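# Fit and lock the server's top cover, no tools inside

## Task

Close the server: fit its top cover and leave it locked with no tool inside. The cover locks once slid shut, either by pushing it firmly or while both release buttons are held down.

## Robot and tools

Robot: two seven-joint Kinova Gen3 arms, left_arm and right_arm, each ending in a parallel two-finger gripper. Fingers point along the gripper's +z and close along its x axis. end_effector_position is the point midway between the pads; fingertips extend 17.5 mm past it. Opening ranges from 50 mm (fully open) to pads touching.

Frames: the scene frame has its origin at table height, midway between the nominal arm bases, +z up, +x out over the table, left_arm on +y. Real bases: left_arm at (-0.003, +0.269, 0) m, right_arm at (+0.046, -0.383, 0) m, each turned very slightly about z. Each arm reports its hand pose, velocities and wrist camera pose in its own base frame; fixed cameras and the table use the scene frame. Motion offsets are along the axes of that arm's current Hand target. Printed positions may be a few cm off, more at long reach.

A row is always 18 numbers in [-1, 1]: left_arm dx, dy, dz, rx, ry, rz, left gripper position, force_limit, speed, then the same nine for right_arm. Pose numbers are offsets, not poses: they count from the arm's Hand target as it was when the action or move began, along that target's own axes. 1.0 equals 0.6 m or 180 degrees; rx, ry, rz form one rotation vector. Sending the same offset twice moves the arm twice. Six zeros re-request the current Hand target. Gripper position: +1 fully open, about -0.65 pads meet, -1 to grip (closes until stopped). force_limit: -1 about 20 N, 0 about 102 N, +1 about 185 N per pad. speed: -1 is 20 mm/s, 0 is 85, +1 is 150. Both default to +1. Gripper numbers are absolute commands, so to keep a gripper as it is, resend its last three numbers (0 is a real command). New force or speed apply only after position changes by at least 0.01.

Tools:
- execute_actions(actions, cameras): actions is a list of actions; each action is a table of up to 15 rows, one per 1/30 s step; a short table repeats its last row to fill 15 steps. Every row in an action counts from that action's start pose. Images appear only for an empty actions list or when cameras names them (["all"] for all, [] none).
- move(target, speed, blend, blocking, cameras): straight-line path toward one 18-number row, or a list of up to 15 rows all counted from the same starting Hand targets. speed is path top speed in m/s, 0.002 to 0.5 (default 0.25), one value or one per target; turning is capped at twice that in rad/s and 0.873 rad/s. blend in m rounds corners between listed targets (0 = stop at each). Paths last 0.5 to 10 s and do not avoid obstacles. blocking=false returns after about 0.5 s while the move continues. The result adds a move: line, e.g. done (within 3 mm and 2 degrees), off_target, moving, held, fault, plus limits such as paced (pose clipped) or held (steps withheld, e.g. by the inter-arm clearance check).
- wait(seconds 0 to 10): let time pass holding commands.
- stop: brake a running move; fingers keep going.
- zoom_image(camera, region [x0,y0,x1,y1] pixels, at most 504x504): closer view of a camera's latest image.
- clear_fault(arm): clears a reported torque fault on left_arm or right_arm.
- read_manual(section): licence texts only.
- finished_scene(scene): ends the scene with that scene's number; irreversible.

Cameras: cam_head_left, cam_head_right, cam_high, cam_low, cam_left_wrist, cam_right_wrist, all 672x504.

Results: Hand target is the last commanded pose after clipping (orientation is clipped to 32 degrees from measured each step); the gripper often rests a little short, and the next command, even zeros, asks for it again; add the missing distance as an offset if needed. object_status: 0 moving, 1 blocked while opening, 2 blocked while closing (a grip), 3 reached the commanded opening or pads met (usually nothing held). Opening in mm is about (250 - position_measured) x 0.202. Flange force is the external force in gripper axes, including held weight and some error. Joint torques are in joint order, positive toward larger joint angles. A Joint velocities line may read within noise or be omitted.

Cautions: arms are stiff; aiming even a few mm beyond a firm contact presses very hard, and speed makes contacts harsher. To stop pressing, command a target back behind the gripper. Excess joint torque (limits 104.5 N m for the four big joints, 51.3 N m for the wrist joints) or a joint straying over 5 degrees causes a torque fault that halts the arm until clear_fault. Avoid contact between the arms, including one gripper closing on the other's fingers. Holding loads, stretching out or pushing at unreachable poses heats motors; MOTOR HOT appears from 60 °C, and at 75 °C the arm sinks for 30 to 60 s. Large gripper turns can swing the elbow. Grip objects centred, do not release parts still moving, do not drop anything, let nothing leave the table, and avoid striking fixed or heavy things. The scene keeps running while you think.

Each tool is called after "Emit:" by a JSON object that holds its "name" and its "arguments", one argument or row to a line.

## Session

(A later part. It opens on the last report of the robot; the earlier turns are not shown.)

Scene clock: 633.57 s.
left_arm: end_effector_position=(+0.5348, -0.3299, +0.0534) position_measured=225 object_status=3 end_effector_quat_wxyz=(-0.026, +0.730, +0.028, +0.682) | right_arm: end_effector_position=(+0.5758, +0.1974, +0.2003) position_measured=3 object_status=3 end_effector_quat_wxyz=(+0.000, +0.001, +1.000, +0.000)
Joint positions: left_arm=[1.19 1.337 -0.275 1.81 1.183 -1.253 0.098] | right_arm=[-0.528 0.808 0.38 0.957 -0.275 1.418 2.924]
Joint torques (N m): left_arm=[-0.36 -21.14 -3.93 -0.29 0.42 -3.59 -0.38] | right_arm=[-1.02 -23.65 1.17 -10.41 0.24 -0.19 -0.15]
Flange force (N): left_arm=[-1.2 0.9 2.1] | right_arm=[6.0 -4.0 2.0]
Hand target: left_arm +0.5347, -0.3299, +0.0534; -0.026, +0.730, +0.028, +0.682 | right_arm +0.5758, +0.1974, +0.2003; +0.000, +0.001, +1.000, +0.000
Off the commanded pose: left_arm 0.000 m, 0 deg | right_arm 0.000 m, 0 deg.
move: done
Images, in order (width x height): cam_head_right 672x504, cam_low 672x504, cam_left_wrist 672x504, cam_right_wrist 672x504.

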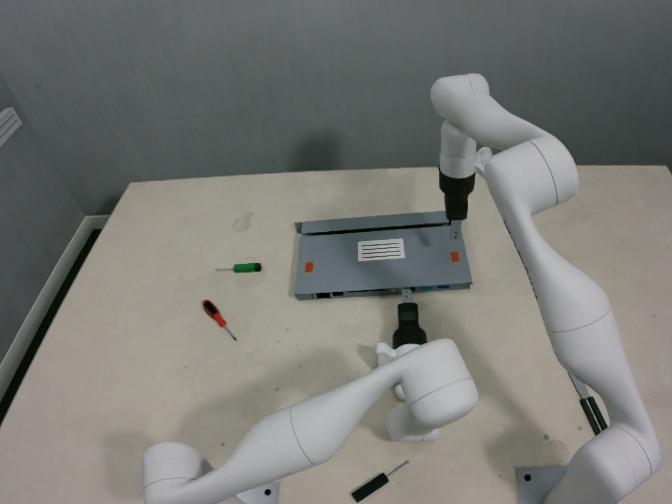

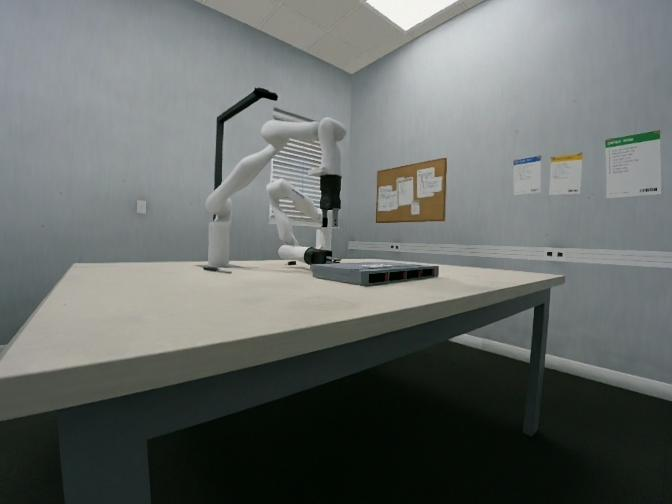

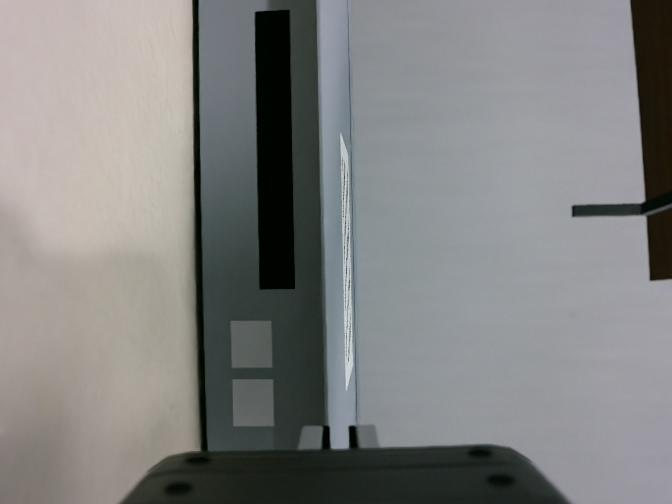

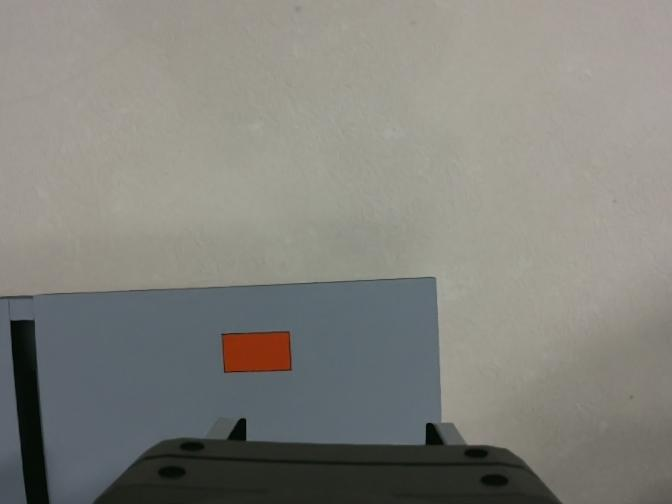

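Emit:
{"name": "move", "arguments": {
  "target": [-0.0037,-0.1083,0.0003,0,0.0217,0,-1,1,-1,0,0,0,0,0,0,1,1,1],
  "speed": 0.12,
  "cameras": ["cam_left_wrist","cam_high"]
}}

Emit:
{"name": "zoom_image", "arguments": {
  "camera": "cam_high",
  "region": [180, 150, 330, 340]
}}

Scene clock: 664.57 s.
left_arm: end_effector_position=(+0.5298, -0.2652, +0.0512) position_measured=254 object_status=3 end_effector_quat_wxyz=(-0.027, +0.707, +0.027, +0.707) | right_arm: end_effector_position=(+0.5758, +0.1974, +0.2003) position_measured=3 object_status=3 end_effector_quat_wxyz=(+0.000, +0.001, +1.000, +0.000)
Joint positions: left_arm=[1.167 1.423 -0.325 1.941 1.125 -1.361 0.324] | right_arm=[-0.528 0.808 0.38 0.957 -0.275 1.418 2.924]
Joint torques (N m): left_arm=[-0.41 -19.46 -4.15 1.49 1.06 -3.24 -0.46] | right_arm=[-1.07 -23.62 1.21 -10.44 0.23 -0.16 -0.12]
Flange force (N): left_arm=[-0.9 -0.1 1.8] | right_arm=[6.2 -4.2 2.1]
Hand target: left_arm +0.5298, -0.2652, +0.0512; -0.027, +0.707, +0.027, +0.707 | right_arm +0.5758, +0.1974, +0.2003; +0.000, +0.001, +1.000, +0.000
Off the commanded pose: left_arm 0.000 m, 0 deg | right_arm 0.000 m, 0 deg.
move: done
Images, in order (width x height): cam_high 672x504, cam_left_wrist 672x504.

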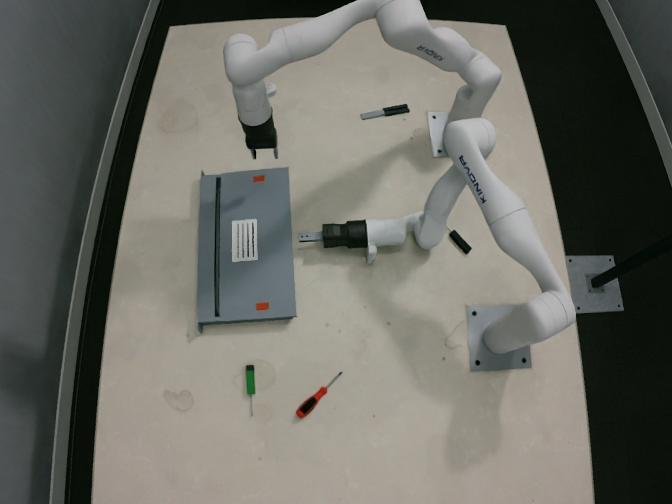

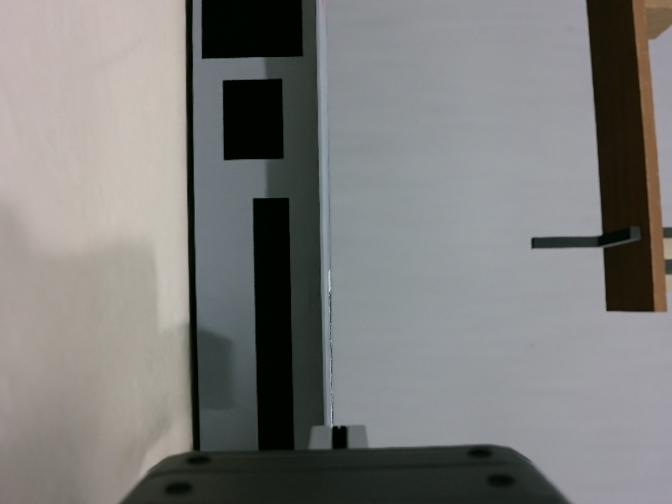

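Scaled by 2.653.

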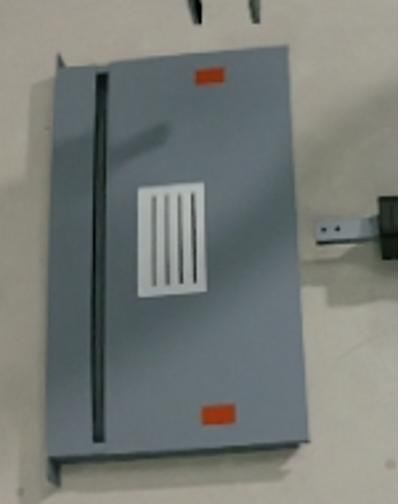

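Emit:
{"name": "move", "arguments": {
  "target": [0,0,0.0333,0,0,0,-1,1,-1,0,0,0,0,0,0,1,1,1],
  "speed": 0.06
}}

Emit:
{"name": "move", "arguments": {
  "target": [0,0,0.0067,0,0,0,-1,1,-1,0,0,0,0,0,0,1,1,1],
  "speed": 0.02
}}

Emit:
{"name": "move", "arguments": {
  "target": [0,0,0.005,0,0,0,-1,1,-1,0,0,0,0,0,0,1,1,1],
  "speed": 0.02,
  "cameras": ["cam_right_wrist"]
}}

Scene clock: 675.83 s.
left_arm: end_effector_position=(+0.5497, -0.2636, +0.0512) position_measured=254 object_status=3 end_effector_quat_wxyz=(-0.027, +0.707, +0.027, +0.707) | right_arm: end_effector_position=(+0.5758, +0.1974, +0.2003) position_measured=3 object_status=3 end_effector_quat_wxyz=(+0.000, +0.001, +1.000, +0.000)
Joint positions: left_arm=[1.134 1.423 -0.347 1.91 1.089 -1.339 0.313] | right_arm=[-0.528 0.808 0.38 0.957 -0.275 1.418 2.924]
Joint torques (N m): left_arm=[-1.9 -19.53 -4.89 0.21 0.66 -2.89 -0.36] | right_arm=[-1.08 -23.57 1.18 -10.37 0.27 -0.16 -0.12]
Flange force (N): left_arm=[1.2 -0.2 -3.7] | right_arm=[6.0 -4.1 1.9]
Hand target: left_arm +0.5497, -0.2636, +0.0512; -0.027, +0.707, +0.027, +0.707 | right_arm +0.5758, +0.1974, +0.2003; +0.000, +0.001, +1.000, +0.000
Off the commanded pose: left_arm 0.000 m, 0 deg | right_arm 0.000 m, 0 deg.
move: done

Scene clock: 676.53 s.
left_arm: end_effector_position=(+0.5536, -0.2634, +0.0511) position_measured=254 object_status=3 end_effector_quat_wxyz=(-0.027, +0.707, +0.027, +0.707) | right_arm: end_effector_position=(+0.5758, +0.1974, +0.2003) position_measured=3 object_status=3 end_effector_quat_wxyz=(+0.000, +0.001, +1.000, +0.000)
Joint positions: left_arm=[1.128 1.423 -0.351 1.903 1.082 -1.334 0.31] | right_arm=[-0.528 0.808 0.38 0.957 -0.275 1.418 2.924]
Joint torques (N m): left_arm=[-6.39 -19.03 -7.03 -3.09 -1.04 -1.18 -0.23] | right_arm=[-1.14 -23.58 1.21 -10.42 0.22 -0.18 -0.12]
Flange force (N): left_arm=[6.7 -1.9 -23.2] | right_arm=[6.1 -4.2 2.0]
Hand target: left_arm +0.5537, -0.2633, +0.0512; -0.027, +0.707, +0.027, +0.707 | right_arm +0.5758, +0.1974, +0.2003; +0.000, +0.001, +1.000, +0.000
Off the commanded pose: left_arm 0.000 m, 0 deg | right_arm 0.000 m, 0 deg.
move: done

Scene clock: 677.23 s.
left_arm: end_effector_position=(+0.5567, -0.2631, +0.0512) position_measured=254 object_status=3 end_effector_quat_wxyz=(-0.027, +0.707, +0.027, +0.707) | right_arm: end_effector_position=(+0.5758, +0.1974, +0.2003) position_measured=3 object_status=3 end_effector_quat_wxyz=(+0.000, +0.001, +1.000, +0.000)
Joint positions: left_arm=[1.123 1.423 -0.354 1.898 1.077 -1.331 0.308] | right_arm=[-0.528 0.808 0.38 0.957 -0.275 1.418 2.924]
Joint torques (N m): left_arm=[-9.09 -19.11 -9.36 -4.55 -1.51 -0.6 -0.18] | right_arm=[-1.08 -23.59 1.27 -10.42 0.23 -0.13 -0.12]
Flange force (N): left_arm=[8.1 -1.5 -33.7] | right_arm=[6.2 -4.2 2.2]
Hand target: left_arm +0.5567, -0.2631, +0.0512; -0.027, +0.707, +0.027, +0.707 | right_arm +0.5758, +0.1974, +0.2003; +0.000, +0.001, +1.000, +0.000
Off the commanded pose: left_arm 0.000 m, 0 deg | right_arm 0.000 m, 0 deg.
move: done
Images, in order (width x height): cam_right_wrist 672x504.

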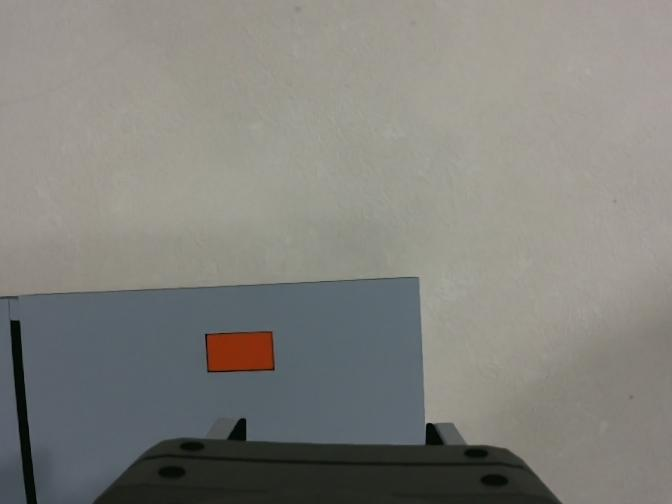

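Emit:
{"name": "move", "arguments": {
  "target": [0,0,0.0042,0,0,0,-1,1,-1,0,0,0,0,0,0,1,1,1],
  "speed": 0.02
}}

Emit:
{"name": "move", "arguments": {
  "target": [0,0,0.0042,0,0,0,-1,1,-1,0,0,0,0,0,0,1,1,1],
  "speed": 0.02,
  "cameras": ["cam_right_wrist","cam_high","cam_low"]
}}

Emit:
{"name": "zoom_image", "arguments": {
  "camera": "cam_high",
  "region": [180, 150, 330, 340]
}}

Emit:
{"name": "zoom_image", "arguments": {
  "camera": "cam_low",
  "region": [300, 240, 450, 300]
}}

Scene clock: 690.03 s.
left_arm: end_effector_position=(+0.5594, -0.2629, +0.0512) position_measured=254 object_status=3 end_effector_quat_wxyz=(-0.027, +0.706, +0.027, +0.707) | right_arm: end_effector_position=(+0.5758, +0.1974, +0.2003) position_measured=3 object_status=3 end_effector_quat_wxyz=(+0.000, +0.001, +1.000, +0.000)
Joint positions: left_arm=[1.118 1.424 -0.357 1.894 1.073 -1.328 0.307] | right_arm=[-0.528 0.808 0.38 0.957 -0.275 1.418 2.924]
Joint torques (N m): left_arm=[-5.04 -19.45 -6.91 -1.8 0 -1.97 -0.27] | right_arm=[-1.09 -23.53 1.18 -10.4 0.23 -0.13 -0.12]
Flange force (N): left_arm=[4.2 -0.6 -15.9] | right_arm=[6.3 -4.2 2.0]
Hand target: left_arm +0.5592, -0.2629, +0.0512; -0.027, +0.707, +0.027, +0.707 | right_arm +0.5758, +0.1974, +0.2003; +0.000, +0.001, +1.000, +0.000
Off the commanded pose: left_arm 0.000 m, 0 deg | right_arm 0.000 m, 0 deg.
move: done

Scene clock: 690.73 s.
left_arm: end_effector_position=(+0.5617, -0.2627, +0.0511) position_measured=254 object_status=3 end_effector_quat_wxyz=(-0.027, +0.707, +0.027, +0.707) | right_arm: end_effector_position=(+0.5758, +0.1974, +0.2003) position_measured=3 object_status=3 end_effector_quat_wxyz=(+0.000, +0.001, +1.000, +0.000)
Joint positions: left_arm=[1.114 1.424 -0.359 1.89 1.069 -1.325 0.305] | right_arm=[-0.528 0.808 0.38 0.957 -0.275 1.418 2.924]
Joint torques (N m): left_arm=[-0.9 -20.16 -4.79 0.05 0.54 -3.19 -0.32] | right_arm=[-1.09 -23.57 1.2 -10.48 0.2 -0.16 -0.12]
Flange force (N): left_arm=[0.1 -0.5 -1.5] | right_arm=[6.5 -4.3 2.2]
Hand target: left_arm +0.5618, -0.2627, +0.0512; -0.027, +0.707, +0.027, +0.707 | right_arm +0.5758, +0.1974, +0.2003; +0.000, +0.001, +1.000, +0.000
Off the commanded pose: left_arm 0.000 m, 0 deg | right_arm 0.000 m, 0 deg.
move: done
Images, in order (width x height): cam_high 672x504, cam_low 672x504, cam_right_wrist 672x504.

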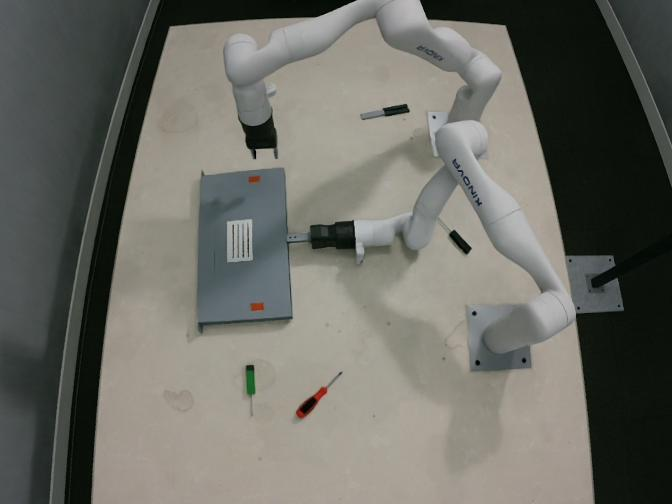

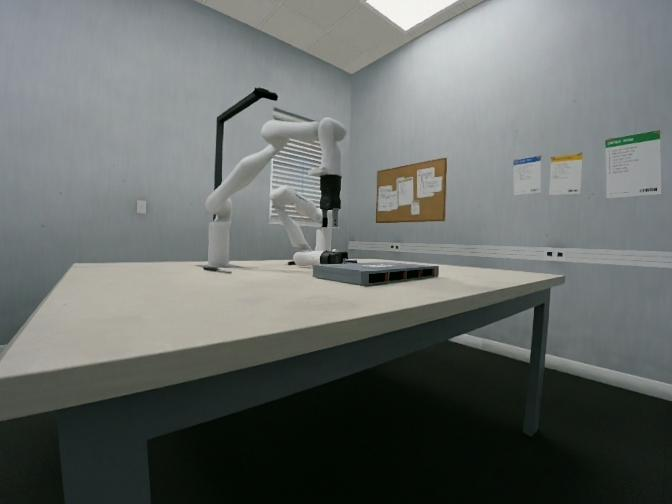

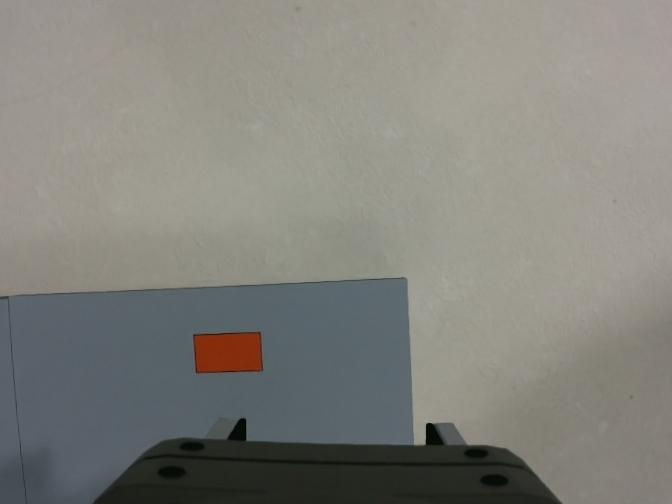

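Scaled by 2.653.

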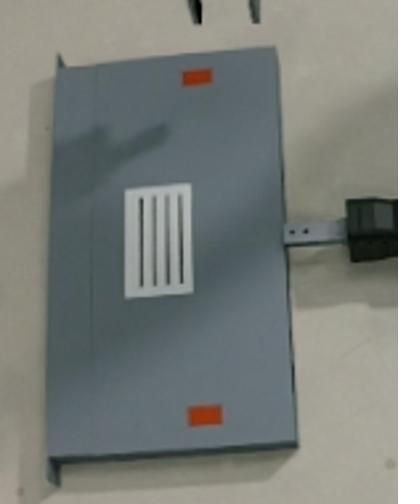

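Scaled by 3.360.

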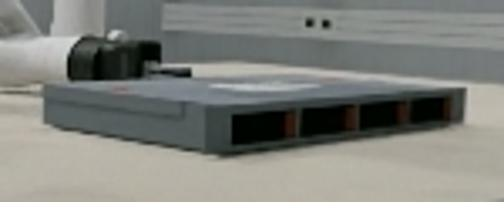

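Emit:
{"name": "move", "arguments": {
  "target": [0.0075,0,-0.002,0,0,0,-1,1,-1,0,0,0,0,0,0,1,1,1],
  "speed": 0.03
}}

Emit:
{"name": "move", "arguments": {
  "target": [0,0,0.0067,0,0,0,-1,1,-1,0,0,0,0,0,0,1,1,1],
  "speed": 0.02
}}

Emit:
{"name": "move", "arguments": {
  "target": [0,0,0.0042,0,0,0,-1,1,-1,0,0,0,0,0,0,1,1,1],
  "speed": 0.02,
  "cameras": ["cam_right_wrist","cam_head_right"]
}}

Scene clock: 700.90 s.
left_arm: end_effector_position=(+0.5606, -0.2628, +0.0556) position_measured=254 object_status=3 end_effector_quat_wxyz=(-0.027, +0.707, +0.027, +0.707) | right_arm: end_effector_position=(+0.5758, +0.1974, +0.2003) position_measured=3 object_status=3 end_effector_quat_wxyz=(+0.000, +0.001, +1.000, +0.000)
Joint positions: left_arm=[1.117 1.413 -0.36 1.9 1.068 -1.325 0.304] | right_arm=[-0.528 0.808 0.38 0.957 -0.275 1.418 2.924]
Joint torques (N m): left_arm=[-0.5 -19.94 -4.5 1.04 1.03 -3.41 -0.33] | right_arm=[-0.95 -23.6 1.21 -10.41 0.22 -0.19 -0.1]
Flange force (N): left_arm=[-0.8 1.0 2.2] | right_arm=[6.2 -3.9 2.0]
Hand target: left_arm +0.5606, -0.2628, +0.0557; -0.027, +0.707, +0.027, +0.707 | right_arm +0.5758, +0.1974, +0.2003; +0.000, +0.001, +1.000, +0.000
Off the commanded pose: left_arm 0.000 m, 0 deg | right_arm 0.000 m, 0 deg.
move: done

Scene clock: 701.60 s.
left_arm: end_effector_position=(+0.5645, -0.2625, +0.0557) position_measured=254 object_status=3 end_effector_quat_wxyz=(-0.027, +0.707, +0.027, +0.707) | right_arm: end_effector_position=(+0.5758, +0.1974, +0.2003) position_measured=3 object_status=3 end_effector_quat_wxyz=(+0.000, +0.001, +1.000, +0.000)
Joint positions: left_arm=[1.111 1.413 -0.364 1.893 1.061 -1.32 0.302] | right_arm=[-0.528 0.808 0.38 0.957 -0.275 1.418 2.924]
Joint torques (N m): left_arm=[-0.58 -20.13 -4.39 0.87 0.92 -3.31 -0.27] | right_arm=[-1.11 -23.62 1.24 -10.4 0.25 -0.17 -0.1]
Flange force (N): left_arm=[-0.9 0.9 1.8] | right_arm=[5.9 -4.1 2.0]
Hand target: left_arm +0.5646, -0.2625, +0.0557; -0.027, +0.707, +0.027, +0.707 | right_arm +0.5758, +0.1974, +0.2003; +0.000, +0.001, +1.000, +0.000
Off the commanded pose: left_arm 0.000 m, 0 deg | right_arm 0.000 m, 0 deg.
move: done

Scene clock: 702.30 s.
left_arm: end_effector_position=(+0.5671, -0.2623, +0.0557) position_measured=254 object_status=3 end_effector_quat_wxyz=(-0.027, +0.707, +0.027, +0.707) | right_arm: end_effector_position=(+0.5758, +0.1974, +0.2003) position_measured=3 object_status=3 end_effector_quat_wxyz=(+0.000, +0.001, +1.000, +0.000)
Joint positions: left_arm=[1.107 1.413 -0.367 1.889 1.057 -1.317 0.3] | right_arm=[-0.528 0.808 0.38 0.957 -0.275 1.418 2.924]
Joint torques (N m): left_arm=[-0.45 -20.17 -4.47 0.34 1.03 -3.34 -0.31] | right_arm=[-1.1 -23.57 1.21 -10.38 0.25 -0.17 -0.13]
Flange force (N): left_arm=[0.0 -0.5 1.3] | right_arm=[5.9 -4.1 1.9]
Hand target: left_arm +0.5671, -0.2623, +0.0557; -0.027, +0.707, +0.027, +0.707 | right_arm +0.5758, +0.1974, +0.2003; +0.000, +0.001, +1.000, +0.000
Off the commanded pose: left_arm 0.000 m, 0 deg | right_arm 0.000 m, 0 deg.
move: done
Images, in order (width x height): cam_head_right 672x504, cam_right_wrist 672x504.

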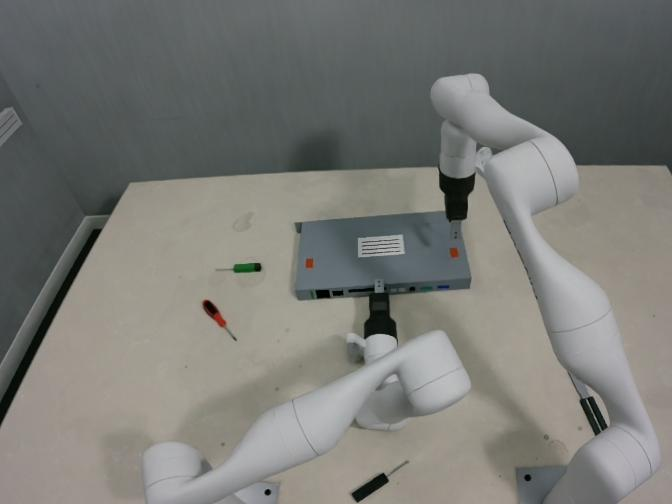

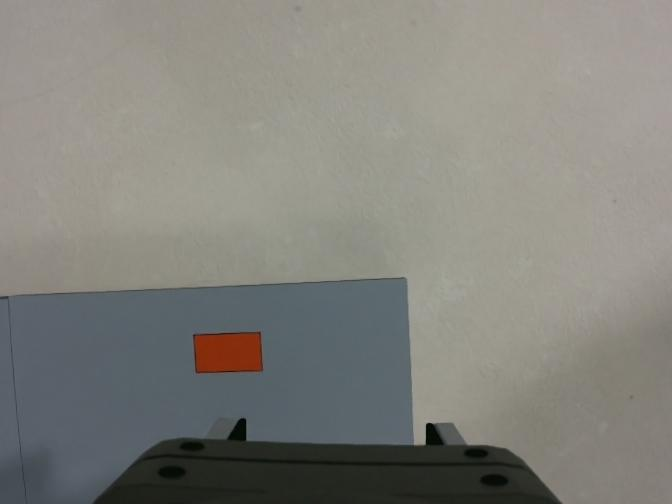

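Emit:
{"name": "move", "arguments": {
  "target": [
    [0,0,-0.0183,0,0,0,-1,1,-1,0,0,0,0,0,0,1,1,1],
    [-0.005,0,-0.0183,0,0,0,-1,1,-1,0,0,0,0,0,0,1,1,1]
  ],
  "speed": 0.05
}}

Emit:
{"name": "move", "arguments": {
  "target": [0,0,0.0167,0,0,0,-1,1,-1,0,0,0,0,0,0,1,1,1],
  "speed": 0.03
}}

Emit:
{"name": "move", "arguments": {
  "target": [0,0,0.0042,0,0,0,-1,1,-1,0,0,0,0,0,0,1,1,1],
  "speed": 0.02,
  "cameras": ["cam_right_wrist","cam_left_wrist"]
}}

Scene clock: 713.87 s.
left_arm: end_effector_position=(+0.5561, -0.2632, +0.0527) position_measured=254 object_status=3 end_effector_quat_wxyz=(-0.027, +0.707, +0.027, +0.707) | right_arm: end_effector_position=(+0.5758, +0.1974, +0.2003) position_measured=3 object_status=3 end_effector_quat_wxyz=(+0.000, +0.001, +1.000, +0.000)
Joint positions: left_arm=[1.124 1.42 -0.354 1.902 1.077 -1.331 0.308] | right_arm=[-0.528 0.808 0.38 0.957 -0.275 1.418 2.924]
Joint torques (N m): left_arm=[-0.41 -19.78 -4.58 1.16 1.01 -3.37 -0.37] | right_arm=[-1.1 -23.59 1.22 -10.44 0.26 -0.13 -0.17]
Flange force (N): left_arm=[-0.8 1.0 2.1] | right_arm=[6.3 -4.3 2.2]
Hand target: left_arm +0.5561, -0.2631, +0.0527; -0.027, +0.707, +0.027, +0.707 | right_arm +0.5758, +0.1974, +0.2003; +0.000, +0.001, +1.000, +0.000
Off the commanded pose: left_arm 0.000 m, 0 deg | right_arm 0.000 m, 0 deg.
move: done

Scene clock: 714.63 s.
left_arm: end_effector_position=(+0.5660, -0.2624, +0.0527) position_measured=254 object_status=3 end_effector_quat_wxyz=(-0.027, +0.707, +0.027, +0.707) | right_arm: end_effector_position=(+0.5758, +0.1974, +0.2003) position_measured=3 object_status=3 end_effector_quat_wxyz=(+0.000, +0.001, +1.000, +0.000)
Joint positions: left_arm=[1.108 1.42 -0.364 1.885 1.061 -1.32 0.302] | right_arm=[-0.528 0.808 0.38 0.957 -0.275 1.418 2.924]
Joint torques (N m): left_arm=[-17.44 -19.38 -14.37 -12.51 -4.59 1.85 -0.1] | right_arm=[-1.1 -23.53 1.19 -10.49 0.26 -0.21 -0.13]
Flange force (N): left_arm=[18.2 -8.1 -73.3] | right_arm=[6.5 -4.3 2.0]
Hand target: left_arm +0.5661, -0.2624, +0.0527; -0.027, +0.707, +0.027, +0.707 | right_arm +0.5758, +0.1974, +0.2003; +0.000, +0.001, +1.000, +0.000
Off the commanded pose: left_arm 0.000 m, 0 deg | right_arm 0.000 m, 0 deg.
move: done

Scene clock: 715.33 s.
left_arm: end_effector_position=(+0.5689, -0.2622, +0.0527) position_measured=254 object_status=3 end_effector_quat_wxyz=(-0.027, +0.706, +0.027, +0.707) | right_arm: end_effector_position=(+0.5758, +0.1974, +0.2003) position_measured=3 object_status=3 end_effector_quat_wxyz=(+0.000, +0.001, +1.000, +0.000)
Joint positions: left_arm=[1.103 1.42 -0.367 1.88 1.056 -1.316 0.3] | right_arm=[-0.528 0.808 0.38 0.957 -0.275 1.418 2.924]
Joint velocities: left_arm=[0.001 -0.001 0 0.001 0.005 0 0.001] | right_arm=[within noise]
Joint torques (N m): left_arm=[-16.5 -19.1 -13.51 -9.13 -2.57 1.17 -0.1] | right_arm=[-1.03 -23.59 1.18 -10.45 0.25 -0.11 -0.12]
Flange force (N): left_arm=[14.6 -3.1 -60.9] | right_arm=[6.5 -4.2 2.3]
Hand target: left_arm +0.5686, -0.2622, +0.0527; -0.027, +0.707, +0.027, +0.707 | right_arm +0.5758, +0.1974, +0.2003; +0.000, +0.001, +1.000, +0.000
Off the commanded pose: left_arm 0.000 m, 0 deg | right_arm 0.000 m, 0 deg.
move: done
Images, in order (width x height): cam_left_wrist 672x504, cam_right_wrist 672x504.

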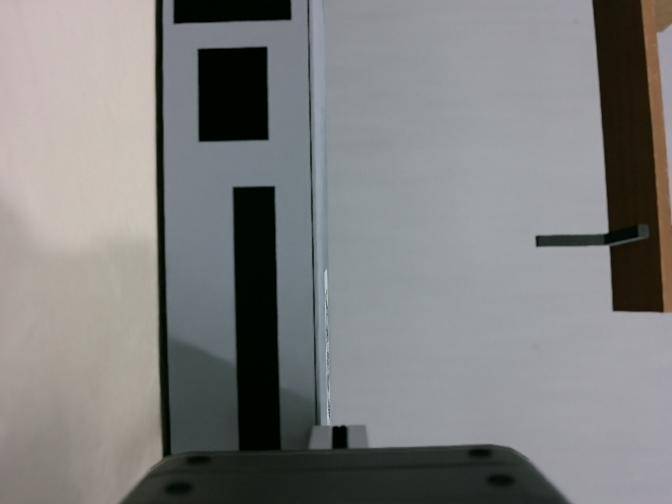

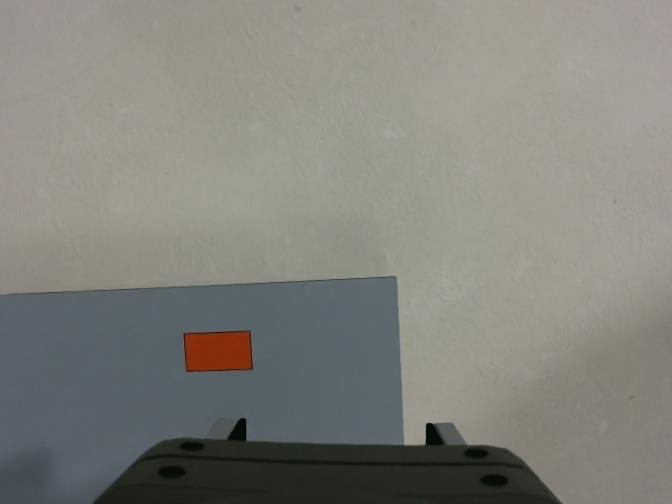

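Emit:
{"name": "move", "arguments": {
  "target": [
    [0,0,-0.05,0,0,0,-1,1,-1,0,0,0,0,0,0,1,1,1],
    [0.1,0,-0.15,0,0,0,-1,1,-1,0,0,0,0,0,0,1,1,1]
  ],
  "speed": 0.15,
  "blend": [0.02,0],
  "cameras": ["cam_right_wrist","cam_low","cam_head_right","cam_high","cam_head_left"]
}}

Emit:
{"name": "zoom_image", "arguments": {
  "camera": "cam_right_wrist",
  "region": [340, 250, 440, 330]
}}

Emit:
{"name": "zoom_image", "arguments": {
  "camera": "cam_head_right",
  "region": [280, 200, 490, 310]
}}

Emit:
{"name": "zoom_image", "arguments": {
  "camera": "cam_low",
  "region": [300, 240, 450, 300]
}}

Emit:
{"name": "zoom_image", "arguments": {
  "camera": "cam_high",
  "region": [180, 150, 330, 340]
}}

Scene clock: 729.53 s.
left_arm: end_effector_position=(+0.4789, -0.2690, +0.1126) position_measured=254 object_status=3 end_effector_quat_wxyz=(-0.027, +0.707, +0.027, +0.707) | right_arm: end_effector_position=(+0.5758, +0.1974, +0.2003) position_measured=3 object_status=3 end_effector_quat_wxyz=(+0.000, +0.001, +1.000, +0.000)
Joint positions: left_arm=[1.269 1.267 -0.296 2.113 1.192 -1.382 0.308] | right_arm=[-0.528 0.808 0.38 0.957 -0.275 1.418 2.924]
Joint torques (N m): left_arm=[-0.43 -17.68 -3.59 2.25 1.27 -3.38 -0.31] | right_arm=[-1.09 -23.6 1.2 -10.44 0.22 -0.17 -0.13]
Flange force (N): left_arm=[0.2 1.9 3.0] | right_arm=[6.3 -4.2 2.1]
Hand target: left_arm +0.4789, -0.2690, +0.1126; -0.027, +0.707, +0.027, +0.707 | right_arm +0.5758, +0.1974, +0.2003; +0.000, +0.001, +1.000, +0.000
Off the commanded pose: left_arm 0.000 m, 0 deg | right_arm 0.000 m, 0 deg.
move: done; blend cut to 0.015 m at target 1
Images, in order (width x height): cam_head_left 672x504, cam_head_right 672x504, cam_high 672x504, cam_low 672x504, cam_right_wrist 672x504.

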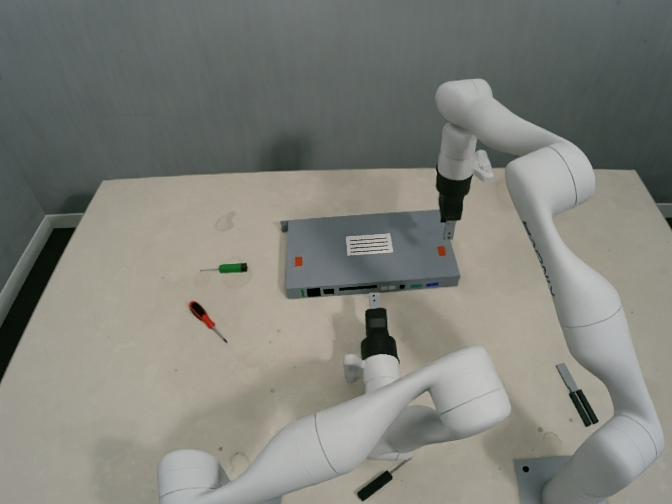

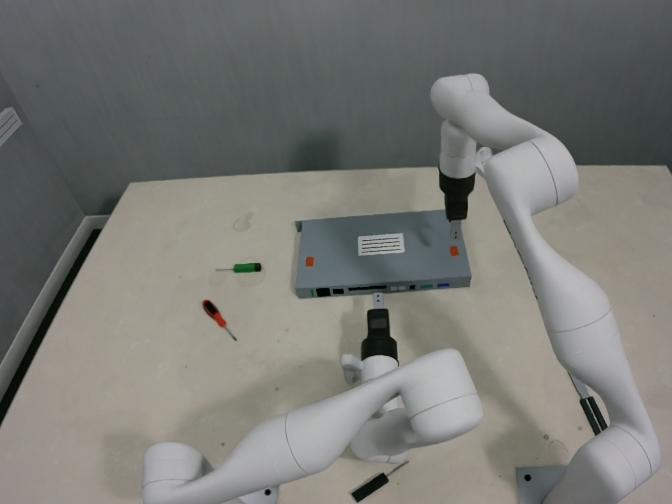

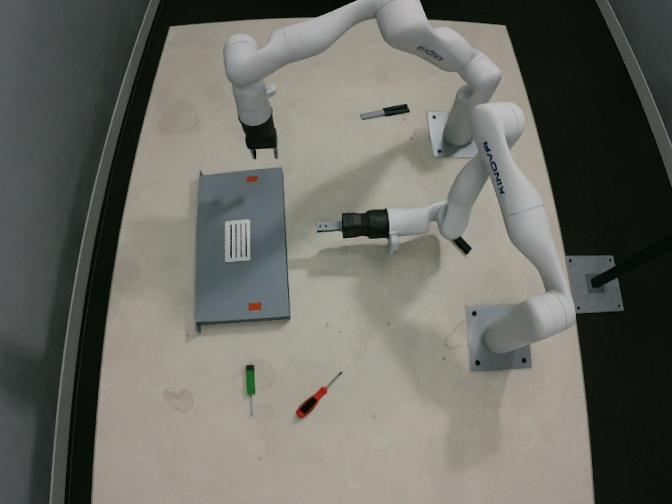

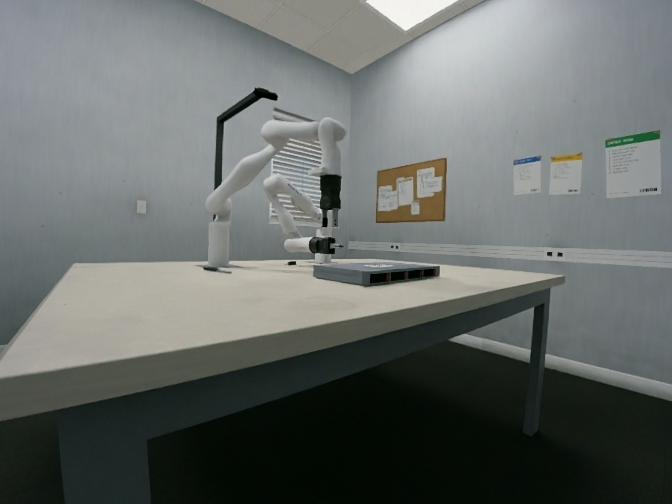

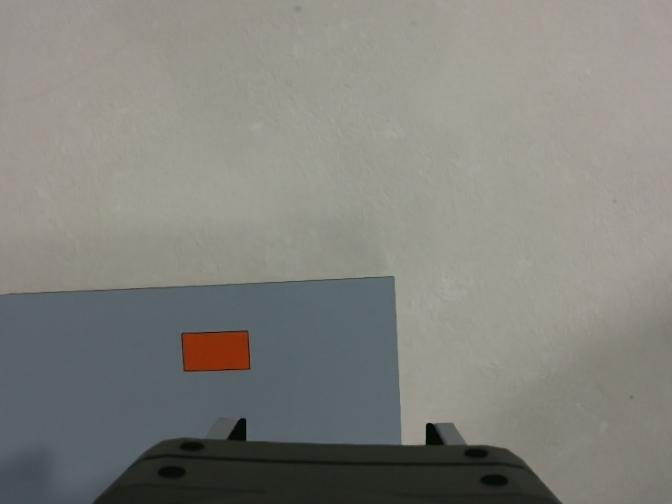

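Scaled by 5.040.

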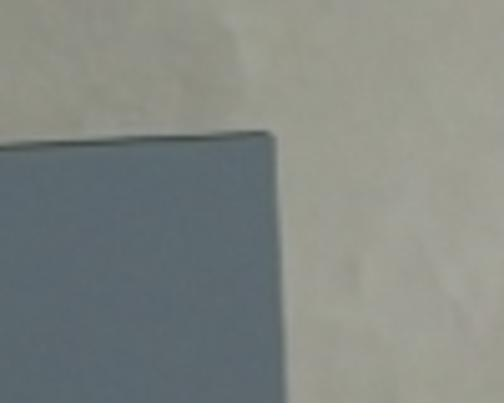

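Scaled by 2.400.

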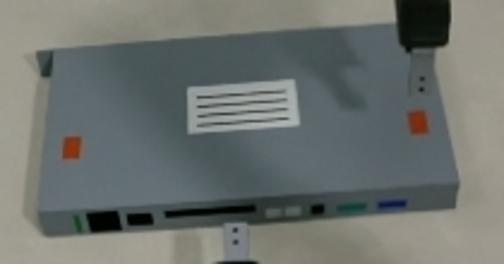

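Scaled by 3.360.

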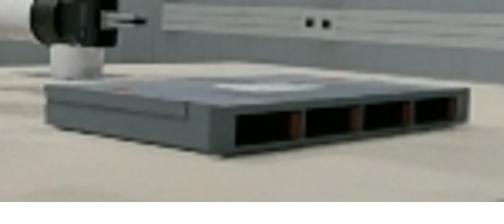

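Scaled by 2.653.

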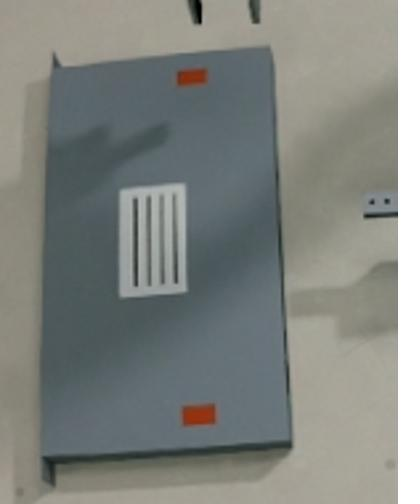

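Emit:
{"name": "finished_scene", "arguments": {
  "scene": 2
}}

The scene is finished: the task was done.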